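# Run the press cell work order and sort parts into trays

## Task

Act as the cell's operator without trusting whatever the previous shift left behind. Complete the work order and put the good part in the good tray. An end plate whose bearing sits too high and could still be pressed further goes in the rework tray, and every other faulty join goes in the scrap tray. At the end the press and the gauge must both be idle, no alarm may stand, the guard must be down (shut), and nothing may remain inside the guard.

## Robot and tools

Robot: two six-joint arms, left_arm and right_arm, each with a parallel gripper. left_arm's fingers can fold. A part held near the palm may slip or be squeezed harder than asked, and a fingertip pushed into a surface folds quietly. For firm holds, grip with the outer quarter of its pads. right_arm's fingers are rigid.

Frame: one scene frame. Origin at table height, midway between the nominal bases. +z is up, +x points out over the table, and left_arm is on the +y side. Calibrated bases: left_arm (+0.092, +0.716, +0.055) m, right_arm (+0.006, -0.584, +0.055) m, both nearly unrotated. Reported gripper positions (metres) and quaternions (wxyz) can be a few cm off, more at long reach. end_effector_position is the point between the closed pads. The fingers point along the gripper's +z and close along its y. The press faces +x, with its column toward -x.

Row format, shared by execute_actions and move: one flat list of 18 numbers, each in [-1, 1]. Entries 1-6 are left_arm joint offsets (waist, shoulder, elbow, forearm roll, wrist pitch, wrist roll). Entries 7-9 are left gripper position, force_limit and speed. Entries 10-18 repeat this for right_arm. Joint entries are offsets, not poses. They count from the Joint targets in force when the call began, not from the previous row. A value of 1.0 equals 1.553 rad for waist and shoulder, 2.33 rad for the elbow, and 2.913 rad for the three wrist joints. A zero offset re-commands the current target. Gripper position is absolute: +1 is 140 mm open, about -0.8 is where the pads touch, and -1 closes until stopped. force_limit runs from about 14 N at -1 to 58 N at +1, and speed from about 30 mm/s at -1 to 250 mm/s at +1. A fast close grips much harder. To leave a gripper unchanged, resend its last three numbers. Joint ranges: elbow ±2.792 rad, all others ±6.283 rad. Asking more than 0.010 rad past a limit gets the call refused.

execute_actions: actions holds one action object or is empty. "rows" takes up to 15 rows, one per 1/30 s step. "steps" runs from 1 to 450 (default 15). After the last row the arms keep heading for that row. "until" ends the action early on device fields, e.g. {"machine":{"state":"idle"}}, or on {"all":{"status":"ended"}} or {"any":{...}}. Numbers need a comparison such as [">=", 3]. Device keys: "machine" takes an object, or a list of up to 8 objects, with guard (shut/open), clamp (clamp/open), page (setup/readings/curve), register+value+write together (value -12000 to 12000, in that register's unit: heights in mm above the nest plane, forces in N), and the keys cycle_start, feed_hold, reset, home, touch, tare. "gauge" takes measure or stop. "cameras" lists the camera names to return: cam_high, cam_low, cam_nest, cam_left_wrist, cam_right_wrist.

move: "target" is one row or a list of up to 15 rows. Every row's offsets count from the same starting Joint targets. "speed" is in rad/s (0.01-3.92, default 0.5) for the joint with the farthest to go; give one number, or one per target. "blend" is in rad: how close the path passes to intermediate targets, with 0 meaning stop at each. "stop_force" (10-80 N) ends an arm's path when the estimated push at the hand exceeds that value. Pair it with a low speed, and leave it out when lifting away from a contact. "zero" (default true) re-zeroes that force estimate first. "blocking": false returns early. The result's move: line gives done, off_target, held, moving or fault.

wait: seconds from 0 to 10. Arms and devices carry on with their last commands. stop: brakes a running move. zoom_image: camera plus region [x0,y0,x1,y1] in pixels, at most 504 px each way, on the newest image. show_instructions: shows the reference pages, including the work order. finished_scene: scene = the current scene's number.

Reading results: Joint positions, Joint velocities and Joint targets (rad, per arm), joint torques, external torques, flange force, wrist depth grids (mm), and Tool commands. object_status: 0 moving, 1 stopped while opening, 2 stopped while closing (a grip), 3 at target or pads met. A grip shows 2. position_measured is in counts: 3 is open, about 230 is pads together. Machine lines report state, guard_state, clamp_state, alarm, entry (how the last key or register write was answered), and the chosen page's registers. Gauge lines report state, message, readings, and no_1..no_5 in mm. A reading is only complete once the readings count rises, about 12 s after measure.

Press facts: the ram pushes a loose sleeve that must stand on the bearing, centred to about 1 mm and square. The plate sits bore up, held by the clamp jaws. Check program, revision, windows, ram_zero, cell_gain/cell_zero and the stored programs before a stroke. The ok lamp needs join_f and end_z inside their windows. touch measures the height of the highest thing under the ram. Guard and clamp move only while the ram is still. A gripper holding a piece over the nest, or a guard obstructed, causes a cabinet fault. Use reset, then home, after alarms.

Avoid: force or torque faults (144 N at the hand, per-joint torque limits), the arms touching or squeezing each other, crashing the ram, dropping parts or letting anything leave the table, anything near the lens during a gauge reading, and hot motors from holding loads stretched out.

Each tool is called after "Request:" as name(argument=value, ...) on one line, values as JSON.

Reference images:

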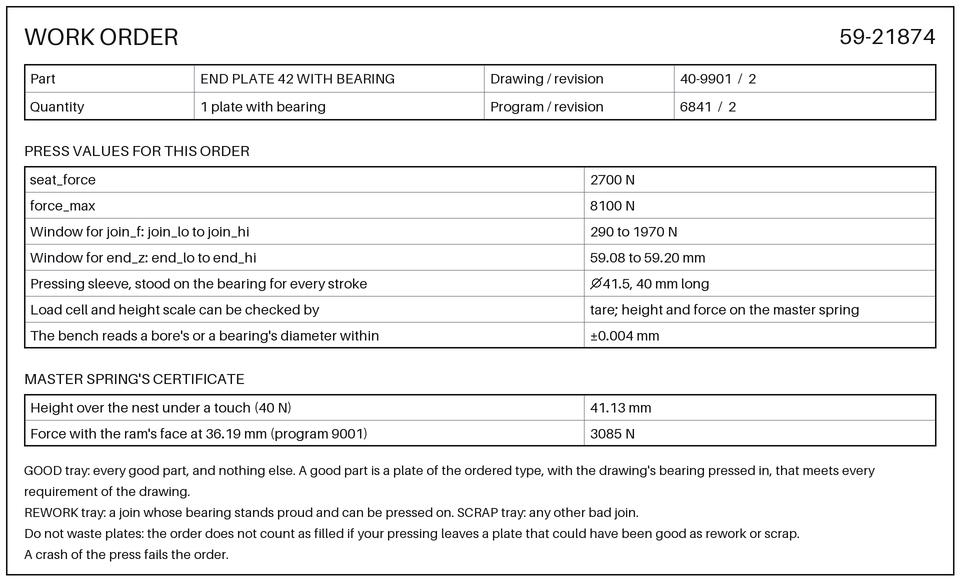

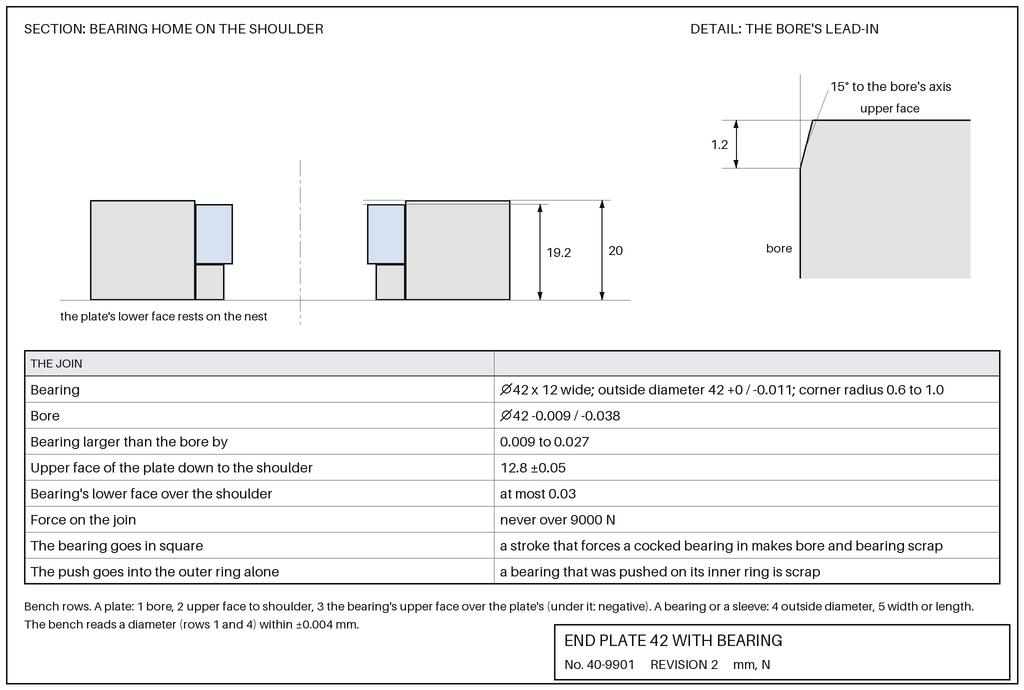

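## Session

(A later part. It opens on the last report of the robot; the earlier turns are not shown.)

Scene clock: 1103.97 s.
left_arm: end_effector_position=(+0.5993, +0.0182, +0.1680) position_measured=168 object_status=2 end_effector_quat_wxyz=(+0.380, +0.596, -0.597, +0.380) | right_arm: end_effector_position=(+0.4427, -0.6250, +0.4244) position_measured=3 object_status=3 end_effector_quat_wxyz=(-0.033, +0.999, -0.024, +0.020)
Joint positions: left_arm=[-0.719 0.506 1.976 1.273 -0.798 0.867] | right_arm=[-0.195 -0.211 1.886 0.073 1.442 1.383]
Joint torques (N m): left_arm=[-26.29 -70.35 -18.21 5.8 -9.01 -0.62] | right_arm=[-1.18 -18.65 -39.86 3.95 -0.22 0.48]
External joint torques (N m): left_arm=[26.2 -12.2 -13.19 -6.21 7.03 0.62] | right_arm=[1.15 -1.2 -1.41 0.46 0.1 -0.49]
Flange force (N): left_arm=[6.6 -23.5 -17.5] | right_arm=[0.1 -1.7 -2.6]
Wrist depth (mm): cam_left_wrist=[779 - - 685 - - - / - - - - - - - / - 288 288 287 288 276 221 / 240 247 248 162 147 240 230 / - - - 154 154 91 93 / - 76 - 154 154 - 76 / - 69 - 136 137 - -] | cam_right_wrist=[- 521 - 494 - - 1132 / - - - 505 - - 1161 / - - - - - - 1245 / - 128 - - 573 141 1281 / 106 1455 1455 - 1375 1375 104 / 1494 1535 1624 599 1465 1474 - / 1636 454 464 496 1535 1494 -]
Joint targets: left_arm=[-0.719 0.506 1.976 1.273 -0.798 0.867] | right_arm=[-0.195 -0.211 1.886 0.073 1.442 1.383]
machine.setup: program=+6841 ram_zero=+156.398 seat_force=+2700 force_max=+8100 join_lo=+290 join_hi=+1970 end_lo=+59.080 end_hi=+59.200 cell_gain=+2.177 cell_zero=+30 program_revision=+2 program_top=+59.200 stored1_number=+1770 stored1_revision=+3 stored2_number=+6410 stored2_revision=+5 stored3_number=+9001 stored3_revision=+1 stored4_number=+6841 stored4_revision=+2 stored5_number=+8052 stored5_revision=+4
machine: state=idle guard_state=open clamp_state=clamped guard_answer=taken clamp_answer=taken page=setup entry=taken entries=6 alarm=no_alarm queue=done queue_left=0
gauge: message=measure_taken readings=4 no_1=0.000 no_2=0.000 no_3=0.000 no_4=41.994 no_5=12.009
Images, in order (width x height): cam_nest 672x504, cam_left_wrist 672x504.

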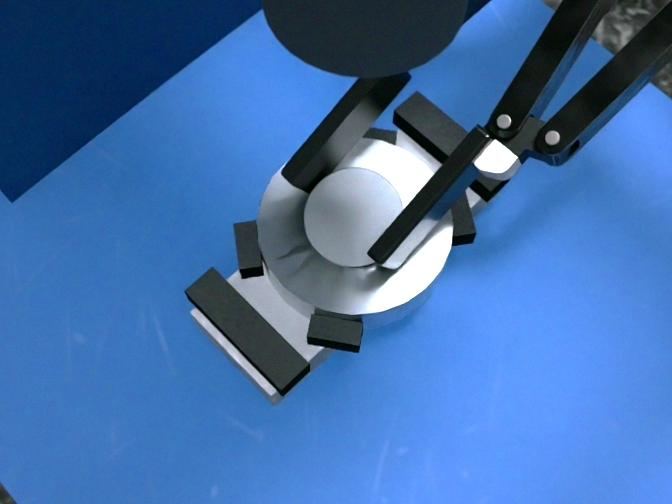

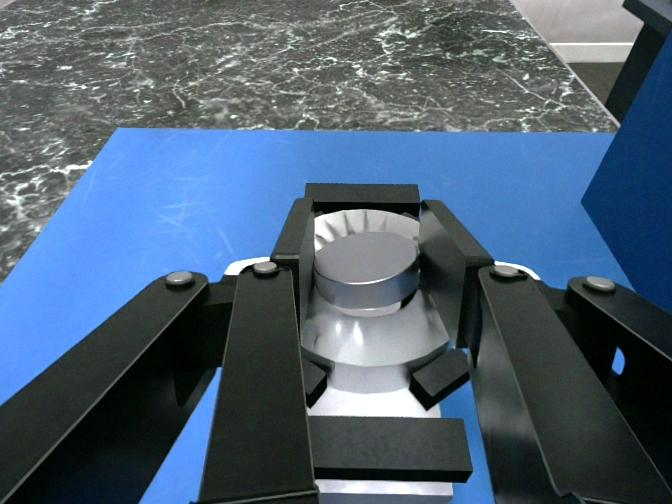

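Request:
move(target=[0,-0.0193,-0.0037,0.0123,0.0037,-0.0176,-1,-0.5,-1,0,0,0,0,0,0,1,1,1], speed=0.05, cameras=["cam_left_wrist","cam_nest"])

Request:
zoom_image(camera="cam_nest", region=[220, 90, 480, 350])

Request:
zoom_image(camera="cam_left_wrist", region=[270, 190, 480, 400])

Scene clock: 1130.63 s.
left_arm: end_effector_position=(+0.5997, +0.0179, +0.1904) position_measured=168 object_status=2 end_effector_quat_wxyz=(+0.380, +0.596, -0.597, +0.380) | right_arm: end_effector_position=(+0.4427, -0.6250, +0.4244) position_measured=3 object_status=3 end_effector_quat_wxyz=(-0.033, +0.999, -0.024, +0.020)
Joint positions: left_arm=[-0.719 0.476 1.967 1.309 -0.788 0.816] | right_arm=[-0.195 -0.211 1.886 0.073 1.442 1.383]
Joint torques (N m): left_arm=[0.39 -74.42 -34 -0.44 -2.11 -0.12] | right_arm=[-0.71 -19.13 -39.64 3.89 -0.16 0.49]
External joint torques (N m): left_arm=[-0.52 -6.37 1.66 -0.08 0.22 0.12] | right_arm=[0.67 -0.83 -1.78 0.53 0.04 -0.49]
Flange force (N): left_arm=[4.5 9.2 -8.3] | right_arm=[1.1 -0.5 -3.0]
Wrist depth (mm): cam_left_wrist=[- - 793 - - - - / - - 651 - 592 - - / - 310 313 312 326 312 219 / 260 271 270 167 146 280 - / - - - 180 175 91 91 / - 76 - 169 170 - 76 / - 69 - 151 151 - -] | cam_right_wrist=[- - 494 - 483 - 1115 / - - 520 575 493 - 1173 / 534 - - - - - 1225 / - 147 598 - - 140 1238 / 106 147 1494 806 1401 1392 104 / 1525 1556 1446 566 1494 1455 - / 1567 453 473 495 1474 1567 -]
Joint targets: left_arm=[-0.719 0.476 1.967 1.309 -0.788 0.816] | right_arm=[-0.195 -0.211 1.886 0.073 1.442 1.383]
machine.setup: program=+6841 ram_zero=+156.398 seat_force=+2700 force_max=+8100 join_lo=+290 join_hi=+1970 end_lo=+59.080 end_hi=+59.200 cell_gain=+2.177 cell_zero=+30 program_revision=+2 program_top=+59.200 stored1_number=+1770 stored1_revision=+3 stored2_number=+6410 stored2_revision=+5 stored3_number=+9001 stored3_revision=+1 stored4_number=+6841 stored4_revision=+2 stored5_number=+8052 stored5_revision=+4
machine: state=idle guard_state=open clamp_state=clamped guard_answer=taken clamp_answer=taken page=setup entry=taken entries=6 alarm=no_alarm queue=done queue_left=0
gauge: message=measure_taken readings=4 no_1=0.000 no_2=0.000 no_3=0.000 no_4=41.994 no_5=12.009
move: done
Images, in order (width x height): cam_nest 672x504, cam_left_wrist 672x504.

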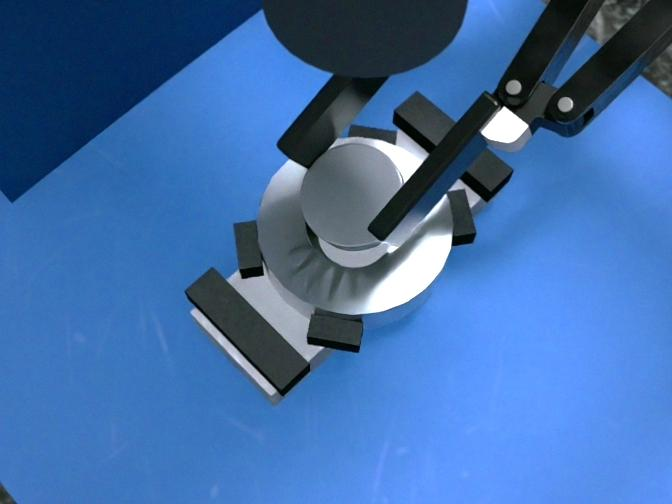

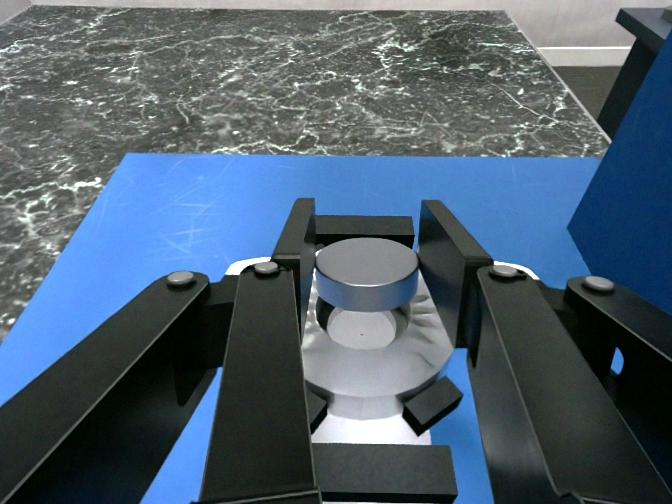

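Scaled by 1.938 from the camera's 672x504 image, which has a finer 960x720 frame.

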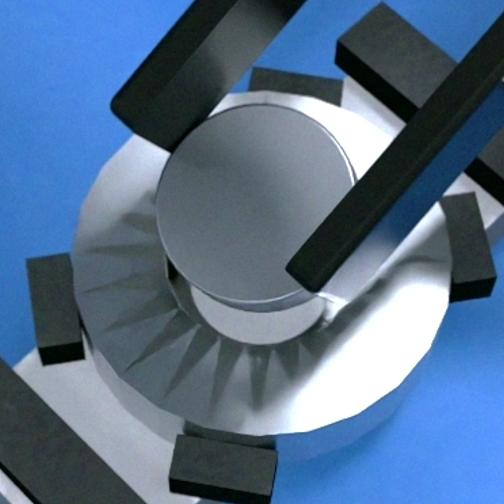

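Scaled by 2.400 from the camera's 672x504 image, which has a finer 960x720 frame.

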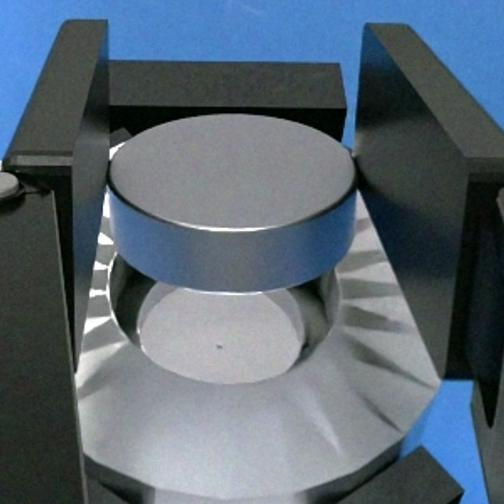

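Request:
move(target=[0.0627,0.0935,-0.0647,0.0317,-0.0207,-0.0089,-1,-0.5,-1,0,0,0,0,0,0,1,1,1], speed=0.2, cameras=["cam_left_wrist"])

Request:
move(target=[0,0.0225,0.0021,-0.0118,-0.0025,0.0179,-1,-0.5,-1,0,0,0,0,0,0,1,1,1], speed=0.015, stop_force=10, cameras=["cam_left_wrist"])

Scene clock: 1156.83 s.
left_arm: end_effector_position=(+0.7002, +0.0234, +0.1455) position_measured=168 object_status=2 end_effector_quat_wxyz=(+0.380, +0.596, -0.597, +0.380) | right_arm: end_effector_position=(+0.4427, -0.6250, +0.4244) position_measured=3 object_status=3 end_effector_quat_wxyz=(-0.033, +0.999, -0.024, +0.020)
Joint positions: left_arm=[-0.622 0.621 1.816 1.401 -0.848 0.79] | right_arm=[-0.195 -0.211 1.886 0.073 1.442 1.383]
Joint torques (N m): left_arm=[-0.23 -87.59 -34.2 -0.74 -2.05 -0.12] | right_arm=[-1.19 -19.25 -39.7 3.91 -0.21 0.5]
External joint torques (N m): left_arm=[0.19 -6.36 1.86 -0.13 0.21 0.12] | right_arm=[1.15 -0.61 -1.63 0.5 0.09 -0.5]
Flange force (N): left_arm=[4.1 9.4 -8.4] | right_arm=[1.4 -1.5 -2.8]
Wrist depth (mm): cam_left_wrist=[663 - 677 - 658 685 - / - - 310 522 298 296 290 / 414 - 250 249 250 209 184 / - - 208 165 135 160 175 / - - - 170 170 91 93 / - 76 - 157 154 - 76 / - 69 - 140 140 - -] | cam_right_wrist=[525 - - - - - 1115 / 532 531 - - - 509 1167 / 547 566 559 - - - 1218 / - 148 562 - 1375 141 1303 / 106 1484 1428 - 1401 1334 104 / 1556 1535 1494 - 1418 1455 - / - 456 464 496 1514 1525 -]
Joint targets: left_arm=[-0.622 0.621 1.816 1.401 -0.848 0.790] | right_arm=[-0.195 -0.211 1.886 0.073 1.442 1.383]
machine.setup: program=+6841 ram_zero=+156.398 seat_force=+2700 force_max=+8100 join_lo=+290 join_hi=+1970 end_lo=+59.080 end_hi=+59.200 cell_gain=+2.177 cell_zero=+30 program_revision=+2 program_top=+59.200 stored1_number=+1770 stored1_revision=+3 stored2_number=+6410 stored2_revision=+5 stored3_number=+9001 stored3_revision=+1 stored4_number=+6841 stored4_revision=+2 stored5_number=+8052 stored5_revision=+4
machine: state=idle guard_state=open clamp_state=clamped guard_answer=taken clamp_answer=taken page=setup entry=taken entries=6 alarm=no_alarm queue=done queue_left=0
gauge: message=measure_taken readings=4 no_1=0.000 no_2=0.000 no_3=0.000 no_4=41.994 no_5=12.009
move: done
Images, in order (width x height): cam_left_wrist 672x504.

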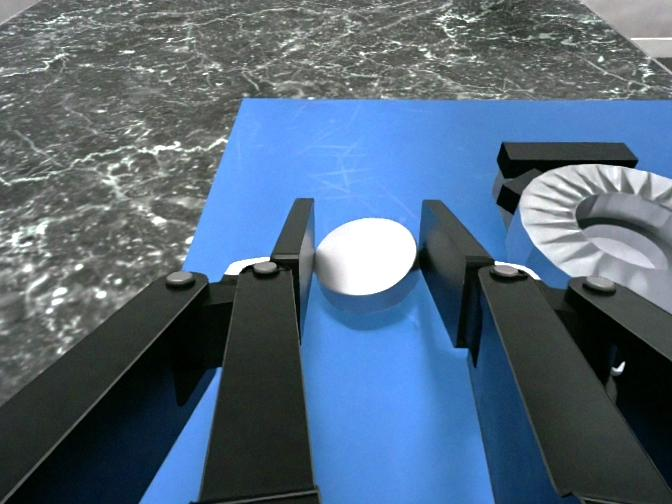

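Scene clock: 1159.03 s.
left_arm: end_effector_position=(+0.7004, +0.0232, +0.1331) position_measured=168 object_status=2 end_effector_quat_wxyz=(+0.380, +0.596, -0.597, +0.380) | right_arm: end_effector_position=(+0.4427, -0.6250, +0.4244) position_measured=3 object_status=3 end_effector_quat_wxyz=(-0.033, +0.999, -0.024, +0.020)
Joint positions: left_arm=[-0.622 0.637 1.818 1.385 -0.851 0.814] | right_arm=[-0.195 -0.211 1.886 0.073 1.442 1.383]
Joint torques (N m): left_arm=[2.61 -80.4 -29.91 0.17 0.86 -0.2] | right_arm=[-0.96 -18.78 -39.65 3.88 -0.16 0.49]
External joint torques (N m): left_arm=[-2.79 -13.99 -1.76 -0.97 -2.74 0.2] | right_arm=[0.93 -1.15 -1.77 0.54 0.04 -0.49]
Flange force (N): left_arm=[12.5 12.3 -11.0] | right_arm=[0.6 -1.1 -3.1]
Wrist depth (mm): cam_left_wrist=[- - 635 - - - 2036 / - 459 286 274 274 271 271 / - 393 228 230 230 177 173 / 334 341 191 166 148 151 141 / - - - 160 158 91 91 / - 76 - 144 141 - 76 / - 69 - 129 128 - -] | cam_right_wrist=[- 496 - 490 486 - 1110 / 531 537 - - - 509 1180 / 566 - - - - 560 1211 / - 128 - - 570 150 1231 / 106 1428 1418 - 1428 1375 104 / 1578 1648 1504 560 1428 1455 - / 1636 456 470 497 1525 1525 -]
Joint targets: left_arm=[-0.622 0.637 1.818 1.385 -0.851 0.814] | right_arm=[-0.195 -0.211 1.886 0.073 1.442 1.383]
machine.setup: program=+6841 ram_zero=+156.398 seat_force=+2700 force_max=+8100 join_lo=+290 join_hi=+1970 end_lo=+59.080 end_hi=+59.200 cell_gain=+2.177 cell_zero=+30 program_revision=+2 program_top=+59.200 stored1_number=+1770 stored1_revision=+3 stored2_number=+6410 stored2_revision=+5 stored3_number=+9001 stored3_revision=+1 stored4_number=+6841 stored4_revision=+2 stored5_number=+8052 stored5_revision=+4
machine: state=idle guard_state=open clamp_state=clamped guard_answer=taken clamp_answer=taken page=setup entry=taken entries=6 alarm=no_alarm queue=done queue_left=0
gauge: message=measure_taken readings=4 no_1=0.000 no_2=0.000 no_3=0.000 no_4=41.994 no_5=12.009
move: contact (left_arm); left_arm: the wrist roll is farthest, 0.028 rad from its target
Images, in order (width x height): cam_left_wrist 672x504.

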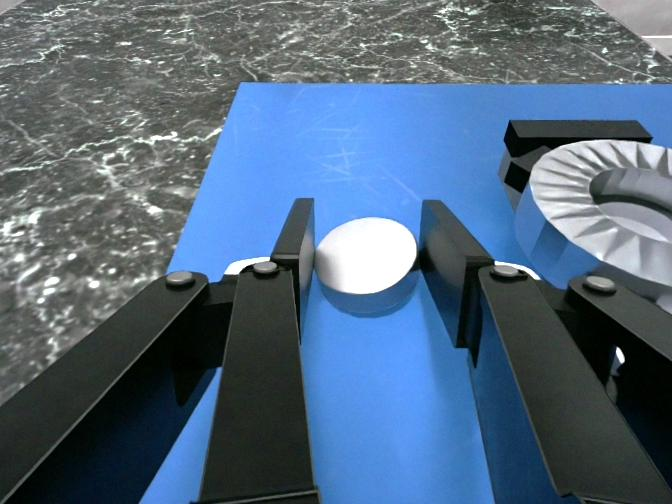

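Request:
execute_actions(actions=[{"rows":[[0,0,0,0,0,0,0.0,-0.5,-1,0,0,0,0,0,0,1,1,1]],"steps":60}], cameras=["cam_left_wrist"])

Request:
zoom_image(camera="cam_left_wrist", region=[270, 190, 480, 400])

Scene clock: 1164.93 s.
left_arm: end_effector_position=(+0.7004, +0.0232, +0.1331) position_measured=129 object_status=3 end_effector_quat_wxyz=(+0.380, +0.596, -0.597, +0.380) | right_arm: end_effector_position=(+0.4427, -0.6250, +0.4244) position_measured=3 object_status=3 end_effector_quat_wxyz=(-0.033, +0.999, -0.024, +0.020)
Joint positions: left_arm=[-0.622 0.637 1.818 1.385 -0.851 0.814] | right_arm=[-0.195 -0.211 1.886 0.073 1.442 1.383]
Joint torques (N m): left_arm=[0.49 -87.23 -33.04 -0.59 -1.97 -0.11] | right_arm=[-1.02 -19.31 -39.54 3.93 -0.16 0.51]
External joint torques (N m): left_arm=[-0.58 -7.53 1.01 -0.23 0.1 0.11] | right_arm=[0.99 -0.61 -1.86 0.49 0.03 -0.51]
Flange force (N): left_arm=[6.2 9.5 -8.0] | right_arm=[1.7 -1.1 -3.1]
Wrist depth (mm): cam_left_wrist=[- - 679 640 693 642 607 / - 485 273 271 286 275 271 / 398 392 228 229 229 181 173 / 327 329 135 179 175 141 140 / - 92 156 160 163 91 80 / - - 144 144 141 - - / - - - 131 128 - -] | cam_right_wrist=[513 - - - - 482 1132 / 526 - 530 - 515 526 1155 / - - - 555 - 540 1238 / - 128 - - - 141 1281 / 106 1392 1392 - 1392 1350 104 / 1546 1556 1525 566 1428 1455 - / 1567 458 467 535 1556 1556 -]
Joint targets: left_arm=[-0.622 0.637 1.818 1.385 -0.851 0.814] | right_arm=[-0.195 -0.211 1.886 0.073 1.442 1.383]
machine.setup: program=+6841 ram_zero=+156.398 seat_force=+2700 force_max=+8100 join_lo=+290 join_hi=+1970 end_lo=+59.080 end_hi=+59.200 cell_gain=+2.177 cell_zero=+30 program_revision=+2 program_top=+59.200 stored1_number=+1770 stored1_revision=+3 stored2_number=+6410 stored2_revision=+5 stored3_number=+9001 stored3_revision=+1 stored4_number=+6841 stored4_revision=+2 stored5_number=+8052 stored5_revision=+4
machine: state=idle guard_state=open clamp_state=clamped guard_answer=taken clamp_answer=taken page=setup entry=taken entries=6 alarm=no_alarm queue=done queue_left=0
gauge: message=measure_taken readings=4 no_1=0.000 no_2=0.000 no_3=0.000 no_4=41.994 no_5=12.009
Images, in order (width x height): cam_left_wrist 672x504.

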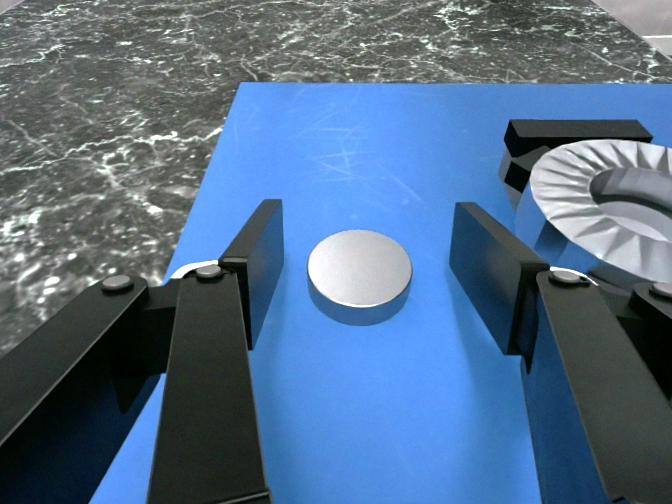

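Scaled by 2.400 from the camera's 672x504 image, which has a finer 960x720 frame.

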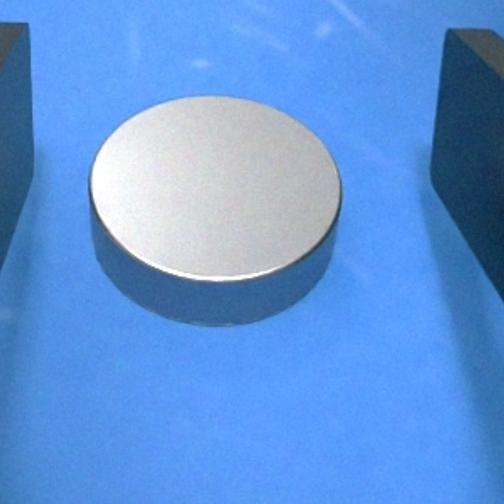

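Request:
move(target=[0,0.0091,0.0013,-0.0046,-0.001,0.0071,0.0,-0.5,-1,0,0,0,0,0,0,1,1,1], speed=0.015, stop_force=10)

Request:
execute_actions(actions=[{"rows":[[0,0,0,0,0,0,-1,0,-1,0,0,0,0,0,0,1,1,1]],"steps":70}], cameras=["cam_left_wrist"])

Request:
zoom_image(camera="cam_left_wrist", region=[270, 190, 480, 400])

Scene clock: 1175.93 s.
left_arm: end_effector_position=(+0.6999, +0.0235, +0.1228) position_measured=129 object_status=3 end_effector_quat_wxyz=(+0.380, +0.596, -0.597, +0.379) | right_arm: end_effector_position=(+0.4427, -0.6250, +0.4244) position_measured=3 object_status=3 end_effector_quat_wxyz=(-0.033, +0.999, -0.024, +0.020)
Joint positions: left_arm=[-0.622 0.65 1.821 1.373 -0.854 0.833] | right_arm=[-0.195 -0.211 1.886 0.073 1.442 1.383]
Joint torques (N m): left_arm=[-2.7 -73.7 -26.46 1.32 1.77 -0.1] | right_arm=[-0.99 -18.62 -39.85 3.94 -0.2 0.57]
External joint torques (N m): left_arm=[2.53 -22.07 -5.23 -2.09 -3.69 0.11] | right_arm=[0.95 -1.23 -1.48 0.47 0.08 -0.58]
Flange force (N): left_arm=[18.6 9.9 -21.0] | right_arm=[0.1 -1.0 -2.7]
Wrist depth (mm): cam_left_wrist=[539 - - 612 582 681 - / 465 - 265 263 264 252 196 / 377 - 212 212 213 177 163 / 335 113 136 161 160 130 128 / - 91 145 152 152 104 80 / - - 137 134 134 134 - / - - - 122 119 119 -] | cam_right_wrist=[- 478 - 493 - - 1126 / - 516 - - - - 1186 / - - - - 544 - 1259 / - 128 582 - 576 150 1259 / 106 1418 1410 - 1383 1392 104 / 1567 1514 1465 581 1590 1428 - / 1624 454 468 499 1546 1535 -]
Joint targets: left_arm=[-0.622 0.650 1.821 1.373 -0.854 0.833] | right_arm=[-0.195 -0.211 1.886 0.073 1.442 1.383]
machine.setup: program=+6841 ram_zero=+156.398 seat_force=+2700 force_max=+8100 join_lo=+290 join_hi=+1970 end_lo=+59.080 end_hi=+59.200 cell_gain=+2.177 cell_zero=+30 program_revision=+2 program_top=+59.200 stored1_number=+1770 stored1_revision=+3 stored2_number=+6410 stored2_revision=+5 stored3_number=+9001 stored3_revision=+1 stored4_number=+6841 stored4_revision=+2 stored5_number=+8052 stored5_revision=+4
machine: state=idle guard_state=open clamp_state=clamped guard_answer=taken clamp_answer=taken page=setup entry=taken entries=6 alarm=no_alarm queue=done queue_left=0
gauge: message=measure_taken readings=4 no_1=0.000 no_2=0.000 no_3=0.000 no_4=41.994 no_5=12.009
move: contact (left_arm)

Scene clock: 1178.47 s.
left_arm: end_effector_position=(+0.6999, +0.0235, +0.1228) position_measured=170 object_status=2 end_effector_quat_wxyz=(+0.380, +0.596, -0.597, +0.379) | right_arm: end_effector_position=(+0.4427, -0.6250, +0.4244) position_measured=3 object_status=3 end_effector_quat_wxyz=(-0.033, +0.999, -0.024, +0.020)
Joint positions: left_arm=[-0.622 0.65 1.821 1.373 -0.854 0.833] | right_arm=[-0.195 -0.211 1.886 0.073 1.442 1.383]
Joint torques (N m): left_arm=[-12.45 -36.16 -6.85 7.83 10.62 -0.09] | right_arm=[-1.18 -18.8 -39.6 3.89 -0.16 0.51]
External joint torques (N m): left_arm=[12.39 -59.05 -24.39 -8.6 -12.53 0.09] | right_arm=[1.14 -1.05 -1.77 0.53 0.04 -0.51]
Flange force (N): left_arm=[49.9 6.7 -50.4] | right_arm=[0.9 -1.6 -3.0]
Wrist depth (mm): cam_left_wrist=[- - 652 609 631 561 621 / 463 - 268 266 254 243 198 / - - 214 214 214 177 162 / - 184 185 157 147 152 128 / - - - 151 149 91 91 / - 76 - 135 135 - 76 / - 69 - 123 117 - -] | cam_right_wrist=[- - 513 526 488 - 1205 / - - - 516 - - 1180 / - - - - - - 1252 / - 134 - - 578 150 1266 / 106 1428 1437 - 1392 1350 104 / 1546 1535 1465 588 1401 1428 - / 1612 454 457 499 1535 1546 -]
Joint targets: left_arm=[-0.622 0.650 1.821 1.373 -0.854 0.833] | right_arm=[-0.195 -0.211 1.886 0.073 1.442 1.383]
machine.setup: program=+6841 ram_zero=+156.398 seat_force=+2700 force_max=+8100 join_lo=+290 join_hi=+1970 end_lo=+59.080 end_hi=+59.200 cell_gain=+2.177 cell_zero=+30 program_revision=+2 program_top=+59.200 stored1_number=+1770 stored1_revision=+3 stored2_number=+6410 stored2_revision=+5 stored3_number=+9001 stored3_revision=+1 stored4_number=+6841 stored4_revision=+2 stored5_number=+8052 stored5_revision=+4
machine: state=idle guard_state=open clamp_state=clamped guard_answer=taken clamp_answer=taken page=setup entry=taken entries=6 alarm=no_alarm queue=done queue_left=0
gauge: message=measure_taken readings=4 no_1=0.000 no_2=0.000 no_3=0.000 no_4=41.994 no_5=12.009
Images, in order (width x height): cam_left_wrist 672x504.

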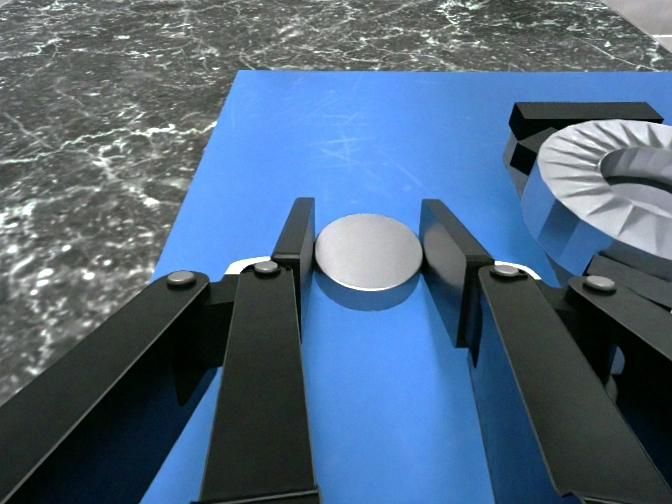

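Scaled by 2.400 from the camera's 672x504 image, which has a finer 960x720 frame.

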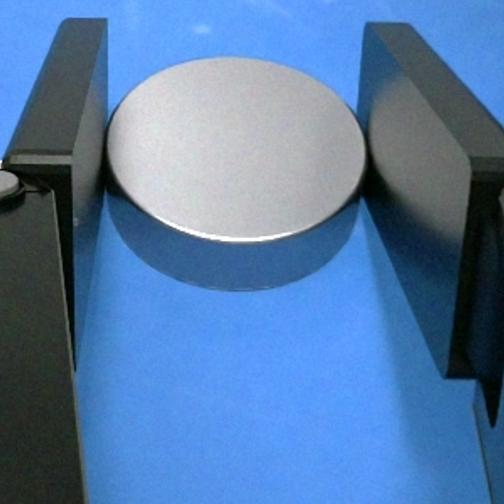

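Request:
execute_actions(actions=[{"rows":[[0,0,0,0,0,0,0.0,0,-1,0,0,0,0,0,0,1,1,1]],"steps":45}])

Request:
move(target=[0,-0.0034,-0.0004,0.0017,0.0005,-0.0027,0.0,0,-1,0,0,0,0,0,0,1,1,1], speed=0.03)

Request:
execute_actions(actions=[{"rows":[[0,0,0,0,0,0,-1,0,-1,0,0,0,0,0,0,1,1,1]],"steps":70}], cameras=["cam_left_wrist"])

Request:
zoom_image(camera="cam_left_wrist", region=[270, 190, 480, 400])

Scene clock: 1186.43 s.
left_arm: end_effector_position=(+0.6999, +0.0235, +0.1227) position_measured=129 object_status=3 end_effector_quat_wxyz=(+0.380, +0.596, -0.597, +0.379) | right_arm: end_effector_position=(+0.4427, -0.6250, +0.4244) position_measured=3 object_status=3 end_effector_quat_wxyz=(-0.033, +0.999, -0.024, +0.020)
Joint positions: left_arm=[-0.622 0.65 1.821 1.373 -0.854 0.833] | right_arm=[-0.195 -0.211 1.886 0.073 1.442 1.383]
Joint torques (N m): left_arm=[-0.51 -75.59 -23.32 2.46 0.93 -0.03] | right_arm=[-1.18 -19.03 -39.81 3.86 -0.19 0.48]
External joint torques (N m): left_arm=[0.52 -19.64 -8.04 -3.23 -2.84 0.03] | right_arm=[1.11 -0.89 -1.71 0.57 0.06 -0.48]
Flange force (N): left_arm=[18.7 6.2 -12.0] | right_arm=[1.1 -1.5 -2.9]
Wrist depth (mm): cam_left_wrist=[- - 662 - - - - / 491 472 248 264 265 250 196 / - - 212 213 212 177 162 / - 114 138 166 158 136 128 / - 92 144 152 152 105 80 / - - 133 133 130 - - / - - - 122 119 119 -] | cam_right_wrist=[- - - 514 - - 1115 / - - 540 - - - 1211 / 579 544 - - 579 - 1211 / - 134 - 590 - 141 1266 / 106 1401 1484 - 1437 1401 104 / - 1484 1685 569 1342 1446 - / 1567 452 466 494 1601 1546 -]
Joint targets: left_arm=[-0.622 0.650 1.821 1.373 -0.854 0.833] | right_arm=[-0.195 -0.211 1.886 0.073 1.442 1.383]
machine.setup: program=+6841 ram_zero=+156.398 seat_force=+2700 force_max=+8100 join_lo=+290 join_hi=+1970 end_lo=+59.080 end_hi=+59.200 cell_gain=+2.177 cell_zero=+30 program_revision=+2 program_top=+59.200 stored1_number=+1770 stored1_revision=+3 stored2_number=+6410 stored2_revision=+5 stored3_number=+9001 stored3_revision=+1 stored4_number=+6841 stored4_revision=+2 stored5_number=+8052 stored5_revision=+4
machine: state=idle guard_state=open clamp_state=clamped guard_answer=taken clamp_answer=taken page=setup entry=taken entries=6 alarm=no_alarm queue=done queue_left=0
gauge: message=measure_taken readings=4 no_1=0.000 no_2=0.000 no_3=0.000 no_4=41.994 no_5=12.009

Scene clock: 1187.13 s.
left_arm: end_effector_position=(+0.7001, +0.0235, +0.1269) position_measured=129 object_status=3 end_effector_quat_wxyz=(+0.380, +0.596, -0.597, +0.380) | right_arm: end_effector_position=(+0.4427, -0.6250, +0.4244) position_measured=3 object_status=3 end_effector_quat_wxyz=(-0.033, +0.999, -0.024, +0.020)
Joint positions: left_arm=[-0.622 0.645 1.82 1.378 -0.853 0.825] | right_arm=[-0.195 -0.211 1.886 0.073 1.442 1.383]
Joint torques (N m): left_arm=[0.01 -87.33 -32.87 -0.5 -1.87 -0.24] | right_arm=[-1.21 -19.21 -39.77 3.93 -0.21 0.53]
External joint torques (N m): left_arm=[-0.18 -7.75 1.28 -0.28 -0.02 0.24] | right_arm=[1.17 -0.48 -1.33 0.46 0.1 -0.54]
Flange force (N): left_arm=[5.8 10.0 -8.9] | right_arm=[1.2 -1.5 -2.3]
Wrist depth (mm): cam_left_wrist=[- - 628 - 656 587 609 / 473 500 273 271 261 259 203 / - - 219 218 218 165 165 / - 194 135 172 166 136 128 / - 92 149 153 157 103 80 / - - 141 138 134 - - / - - - 125 123 - -] | cam_right_wrist=[513 519 513 - - - 1110 / - 508 522 - 501 522 1173 / 576 556 - 526 - 543 1218 / - 134 - 648 - 141 1245 / 106 1410 1446 - 1375 1358 104 / 1514 1525 1504 587 1465 1455 - / 1567 460 454 496 1556 1525 -]
Joint targets: left_arm=[-0.622 0.645 1.820 1.378 -0.853 0.825] | right_arm=[-0.195 -0.211 1.886 0.073 1.442 1.383]
machine.setup: program=+6841 ram_zero=+156.398 seat_force=+2700 force_max=+8100 join_lo=+290 join_hi=+1970 end_lo=+59.080 end_hi=+59.200 cell_gain=+2.177 cell_zero=+30 program_revision=+2 program_top=+59.200 stored1_number=+1770 stored1_revision=+3 stored2_number=+6410 stored2_revision=+5 stored3_number=+9001 stored3_revision=+1 stored4_number=+6841 stored4_revision=+2 stored5_number=+8052 stored5_revision=+4
machine: state=idle guard_state=open clamp_state=clamped guard_answer=taken clamp_answer=taken page=setup entry=taken entries=6 alarm=no_alarm queue=done queue_left=0
gauge: message=measure_taken readings=4 no_1=0.000 no_2=0.000 no_3=0.000 no_4=41.994 no_5=12.009
move: done

Scene clock: 1189.67 s.
left_arm: end_effector_position=(+0.7001, +0.0234, +0.1269) position_measured=170 object_status=2 end_effector_quat_wxyz=(+0.380, +0.596, -0.597, +0.380) | right_arm: end_effector_position=(+0.4427, -0.6250, +0.4244) position_measured=3 object_status=3 end_effector_quat_wxyz=(-0.033, +0.999, -0.024, +0.020)
Joint positions: left_arm=[-0.622 0.645 1.82 1.378 -0.853 0.825] | right_arm=[-0.195 -0.211 1.886 0.073 1.442 1.383]
Joint torques (N m): left_arm=[-0.61 -85.99 -32.1 -0.34 -1.52 -0.08] | right_arm=[-0.84 -19.13 -39.76 4.02 -0.2 0.49]
External joint torques (N m): left_arm=[0.55 -9.12 0.46 -0.44 -0.38 0.08] | right_arm=[0.78 -0.74 -1.69 0.4 0.08 -0.49]
Flange force (N): left_arm=[7.2 9.1 -10.4] | right_arm=[1.2 -0.7 -2.9]
Wrist depth (mm): cam_left_wrist=[- 625 - - - - 2567 / - 471 270 274 273 249 194 / 383 - 218 219 218 165 166 / - - 183 161 147 152 132 / - - - 153 153 91 91 / - 75 - 137 137 - 76 / - 69 - 125 122 - -] | cam_right_wrist=[- - 496 - 484 479 1110 / - - - - 500 - 1155 / - - - - 519 541 1218 / - 134 - - 582 150 1281 / 106 1410 1437 - 1273 1375 104 / 1590 1546 1504 570 1375 1446 - / - 453 472 500 1484 1556 -]
Joint targets: left_arm=[-0.622 0.645 1.820 1.378 -0.853 0.825] | right_arm=[-0.195 -0.211 1.886 0.073 1.442 1.383]
machine.setup: program=+6841 ram_zero=+156.398 seat_force=+2700 force_max=+8100 join_lo=+290 join_hi=+1970 end_lo=+59.080 end_hi=+59.200 cell_gain=+2.177 cell_zero=+30 program_revision=+2 program_top=+59.200 stored1_number=+1770 stored1_revision=+3 stored2_number=+6410 stored2_revision=+5 stored3_number=+9001 stored3_revision=+1 stored4_number=+6841 stored4_revision=+2 stored5_number=+8052 stored5_revision=+4
machine: state=idle guard_state=open clamp_state=clamped guard_answer=taken clamp_answer=taken page=setup entry=taken entries=6 alarm=no_alarm queue=done queue_left=0
gauge: message=measure_taken readings=4 no_1=0.000 no_2=0.000 no_3=0.000 no_4=41.994 no_5=12.009
Images, in order (width x height): cam_left_wrist 672x504.

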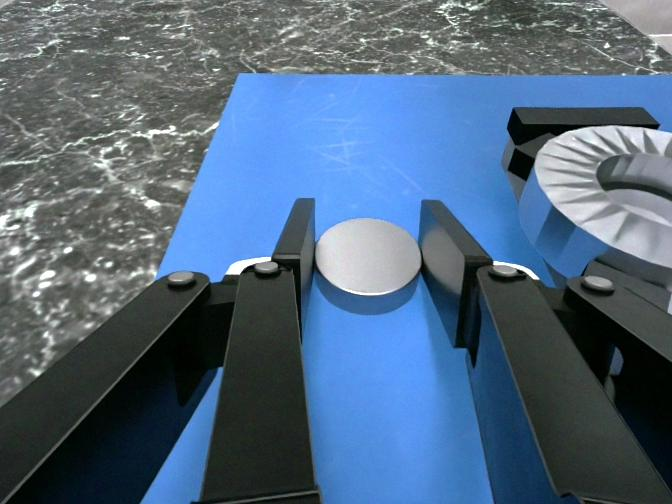

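Scaled by 2.400 from the camera's 672x504 image, which has a finer 960x720 frame.

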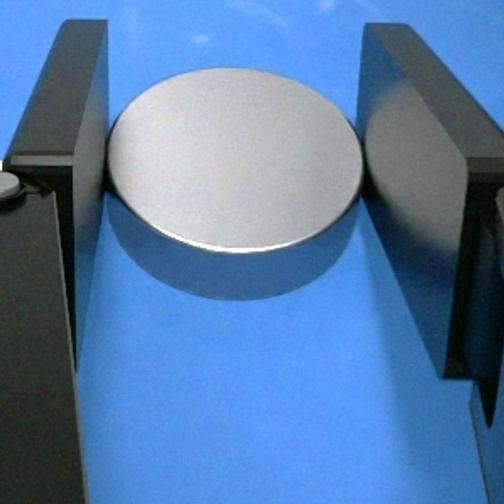

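Request:
move(target=[[0,-0.0509,-0.0072,0.0287,0.0052,-0.0432,-1,0,-1,0,0,0,0,0,0,1,1,1],[-0.0625,-0.1088,0.0631,-0.0237,0.0223,-0.0031,-1,0,-1,0,0,0,0,0,0,1,1,1],[-0.0609,-0.0913,0.0664,-0.034,0.0188,0.0125,-1,0,-1,0,0,0,0,0,0,1,1,1]], speed=[0.15,0.15,0.05], blend=[0.02,0.01,0], cameras=["cam_left_wrist","cam_nest"])

Request:
zoom_image(camera="cam_nest", region=[260, 130, 460, 290])

Request:
zoom_image(camera="cam_left_wrist", region=[270, 190, 480, 400])

Scene clock: 1212.73 s.
left_arm: end_effector_position=(+0.6006, +0.0197, +0.1700) position_measured=170 object_status=2 end_effector_quat_wxyz=(+0.380, +0.596, -0.596, +0.380) | right_arm: end_effector_position=(+0.4427, -0.6250, +0.4244) position_measured=3 object_status=3 end_effector_quat_wxyz=(-0.033, +0.999, -0.024, +0.020)
Joint positions: left_arm=[-0.717 0.503 1.975 1.279 -0.798 0.861] | right_arm=[-0.195 -0.211 1.886 0.073 1.442 1.383]
Joint torques (N m): left_arm=[0.02 -75.99 -32.98 -0.35 -2.16 -0.2] | right_arm=[-0.95 -18.89 -39.57 3.94 -0.08 0.52]
External joint torques (N m): left_arm=[-0.01 -6.66 1.62 -0.08 0.19 0.2] | right_arm=[0.91 -0.98 -1.78 0.48 -0.04 -0.52]
Flange force (N): left_arm=[4.8 8.8 -9.2] | right_arm=[0.9 -1.0 -2.9]
Wrist depth (mm): cam_left_wrist=[703 - - - - - - / 557 513 587 - - - 564 / 470 290 290 292 290 281 224 / 243 251 251 161 147 251 - / - - - 156 157 91 91 / - 76 - 157 156 - 76 / - 69 - 141 138 - -] | cam_right_wrist=[- - - 487 - 504 1088 / - 483 - - 500 - 1186 / 563 556 562 549 - 543 1238 / - 137 587 607 572 150 1273 / 106 1437 1437 - 1392 1383 104 / 1504 1546 1612 588 - 1546 - / 1601 455 467 496 596 1765 -]
Joint targets: left_arm=[-0.717 0.503 1.975 1.279 -0.798 0.861] | right_arm=[-0.195 -0.211 1.886 0.073 1.442 1.383]
machine.setup: program=+6841 ram_zero=+156.398 seat_force=+2700 force_max=+8100 join_lo=+290 join_hi=+1970 end_lo=+59.080 end_hi=+59.200 cell_gain=+2.177 cell_zero=+30 program_revision=+2 program_top=+59.200 stored1_number=+1770 stored1_revision=+3 stored2_number=+6410 stored2_revision=+5 stored3_number=+9001 stored3_revision=+1 stored4_number=+6841 stored4_revision=+2 stored5_number=+8052 stored5_revision=+4
machine: state=idle guard_state=open clamp_state=clamped guard_answer=taken clamp_answer=taken page=setup entry=taken entries=6 alarm=no_alarm queue=done queue_left=0
gauge: message=measure_taken readings=4 no_1=0.000 no_2=0.000 no_3=0.000 no_4=41.994 no_5=12.009
move: done
Images, in order (width x height): cam_nest 672x504, cam_left_wrist 672x504.

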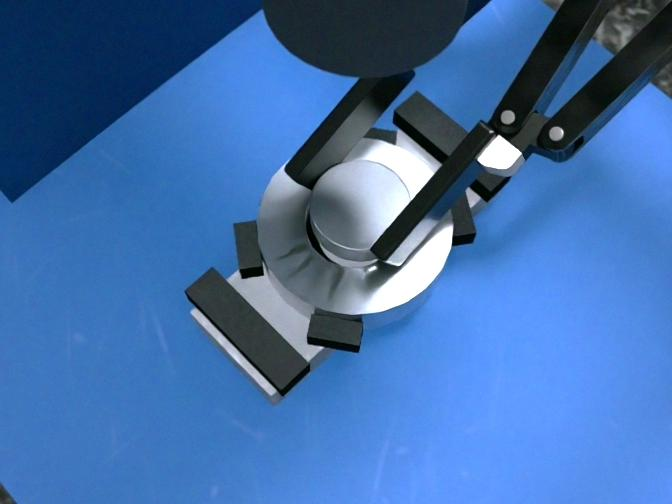

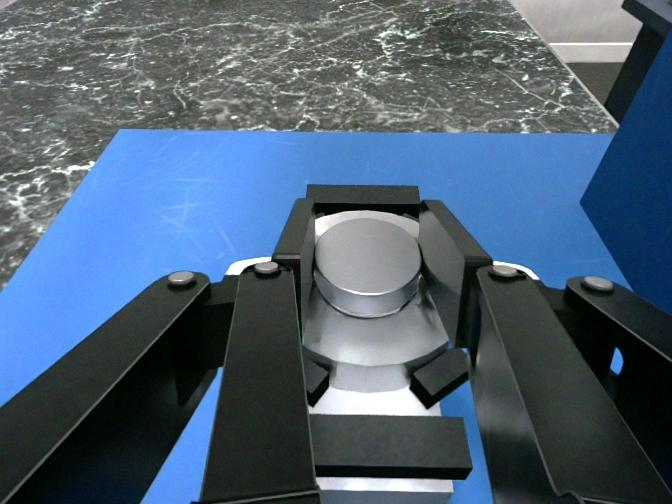

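Scaled by 2.520 from the camera's 672x504 image, which has a finer 960x720 frame.

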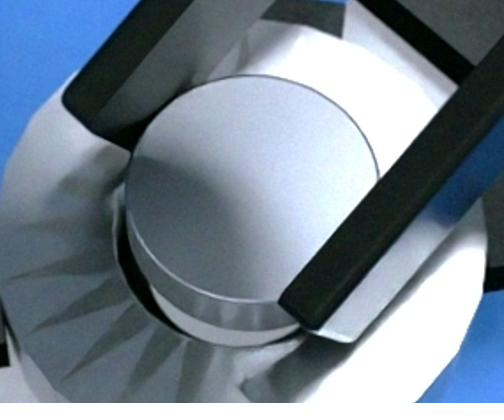

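Scaled by 2.400 from the camera's 672x504 image, which has a finer 960x720 frame.

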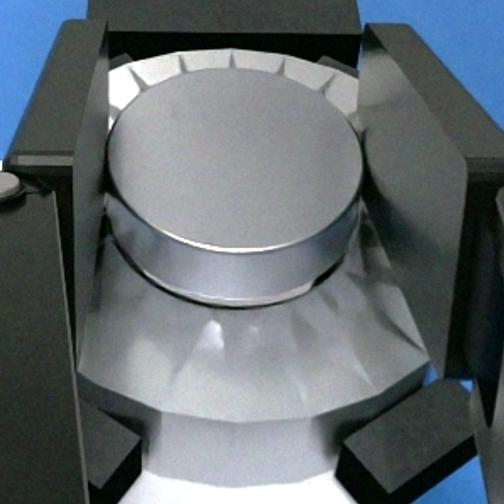

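Request:
move(target=[-0.0021,0.0006,-0.001,-0.0007,0.0008,-0.0004,-1,0,-1,0,0,0,0,0,0,1,1,1], speed=0.03, cameras=["cam_left_wrist","cam_nest"])

Request:
zoom_image(camera="cam_nest", region=[260, 130, 460, 290])

Request:
zoom_image(camera="cam_left_wrist", region=[270, 190, 480, 400])

Scene clock: 1234.30 s.
left_arm: end_effector_position=(+0.6002, +0.0173, +0.1703) position_measured=170 object_status=2 end_effector_quat_wxyz=(+0.380, +0.597, -0.596, +0.380) | right_arm: end_effector_position=(+0.4427, -0.6250, +0.4244) position_measured=3 object_status=3 end_effector_quat_wxyz=(-0.033, +0.999, -0.024, +0.020)
Joint positions: left_arm=[-0.72 0.504 1.973 1.277 -0.796 0.86] | right_arm=[-0.195 -0.211 1.886 0.073 1.442 1.383]
Joint torques (N m): left_arm=[0.27 -76.26 -32.83 -0.3 -2.2 -0.06] | right_arm=[-1.17 -19.23 -39.54 3.95 -0.28 0.44]
External joint torques (N m): left_arm=[-0.33 -5.85 1.4 -0.12 0.24 0.06] | right_arm=[1.12 -0.69 -1.93 0.48 0.16 -0.44]
Flange force (N): left_arm=[4.6 7.9 -7.7] | right_arm=[1.7 -1.6 -3.4]
Wrist depth (mm): cam_left_wrist=[691 772 - 823 - 812 2338 / 596 522 572 - 553 601 - / 448 290 325 291 291 279 - / 242 252 - 161 147 253 236 / - - - 157 157 91 92 / - 75 - 153 153 - 76 / - 69 - 137 135 - -] | cam_right_wrist=[- - 491 487 - - 1110 / 525 - - - - 508 1155 / 553 - - - - - 1238 / - 128 - - 578 139 1288 / 106 1446 1418 - 1410 1350 104 / 1556 1465 1410 572 1418 1455 - / 1578 454 464 497 1484 1578 -]
Joint targets: left_arm=[-0.720 0.504 1.973 1.277 -0.796 0.860] | right_arm=[-0.195 -0.211 1.886 0.073 1.442 1.383]
machine.setup: program=+6841 ram_zero=+156.398 seat_force=+2700 force_max=+8100 join_lo=+290 join_hi=+1970 end_lo=+59.080 end_hi=+59.200 cell_gain=+2.177 cell_zero=+30 program_revision=+2 program_top=+59.200 stored1_number=+1770 stored1_revision=+3 stored2_number=+6410 stored2_revision=+5 stored3_number=+9001 stored3_revision=+1 stored4_number=+6841 stored4_revision=+2 stored5_number=+8052 stored5_revision=+4
machine: state=idle guard_state=open clamp_state=clamped guard_answer=taken clamp_answer=taken page=setup entry=taken entries=6 alarm=no_alarm queue=done queue_left=0
gauge: message=measure_taken readings=4 no_1=0.000 no_2=0.000 no_3=0.000 no_4=41.994 no_5=12.009
move: done
Images, in order (width x height): cam_nest 672x504, cam_left_wrist 672x504.

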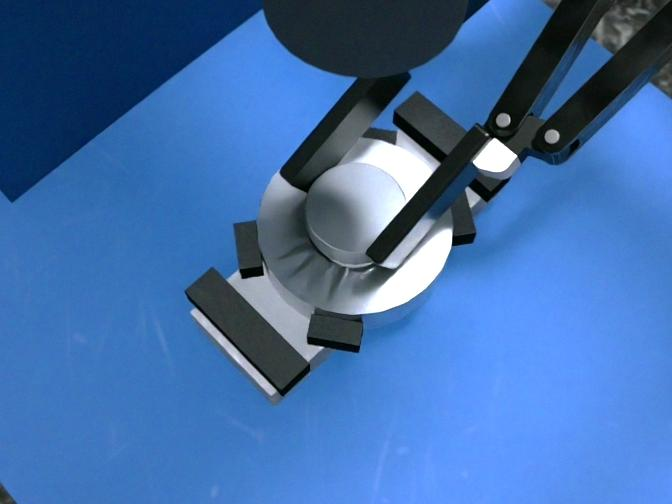

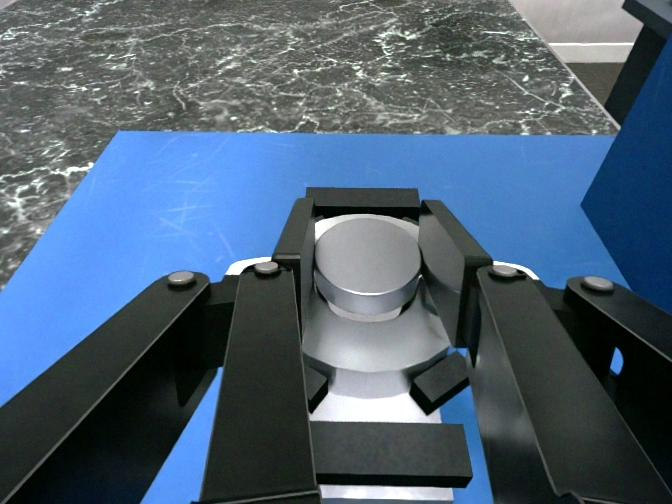

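Scaled by 2.520 from the camera's 672x504 image, which has a finer 960x720 frame.

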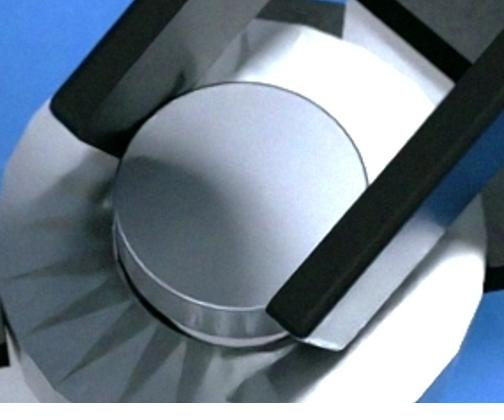

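Scaled by 2.400 from the camera's 672x504 image, which has a finer 960x720 frame.

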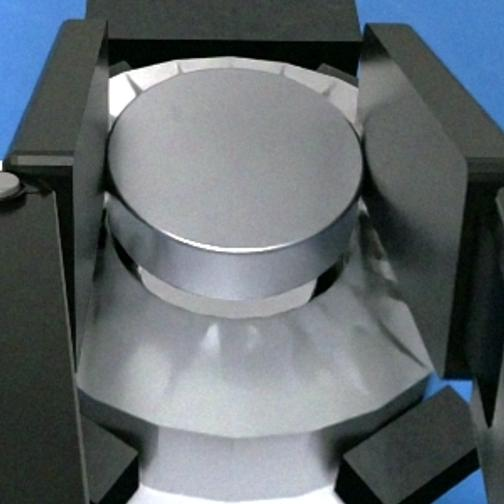

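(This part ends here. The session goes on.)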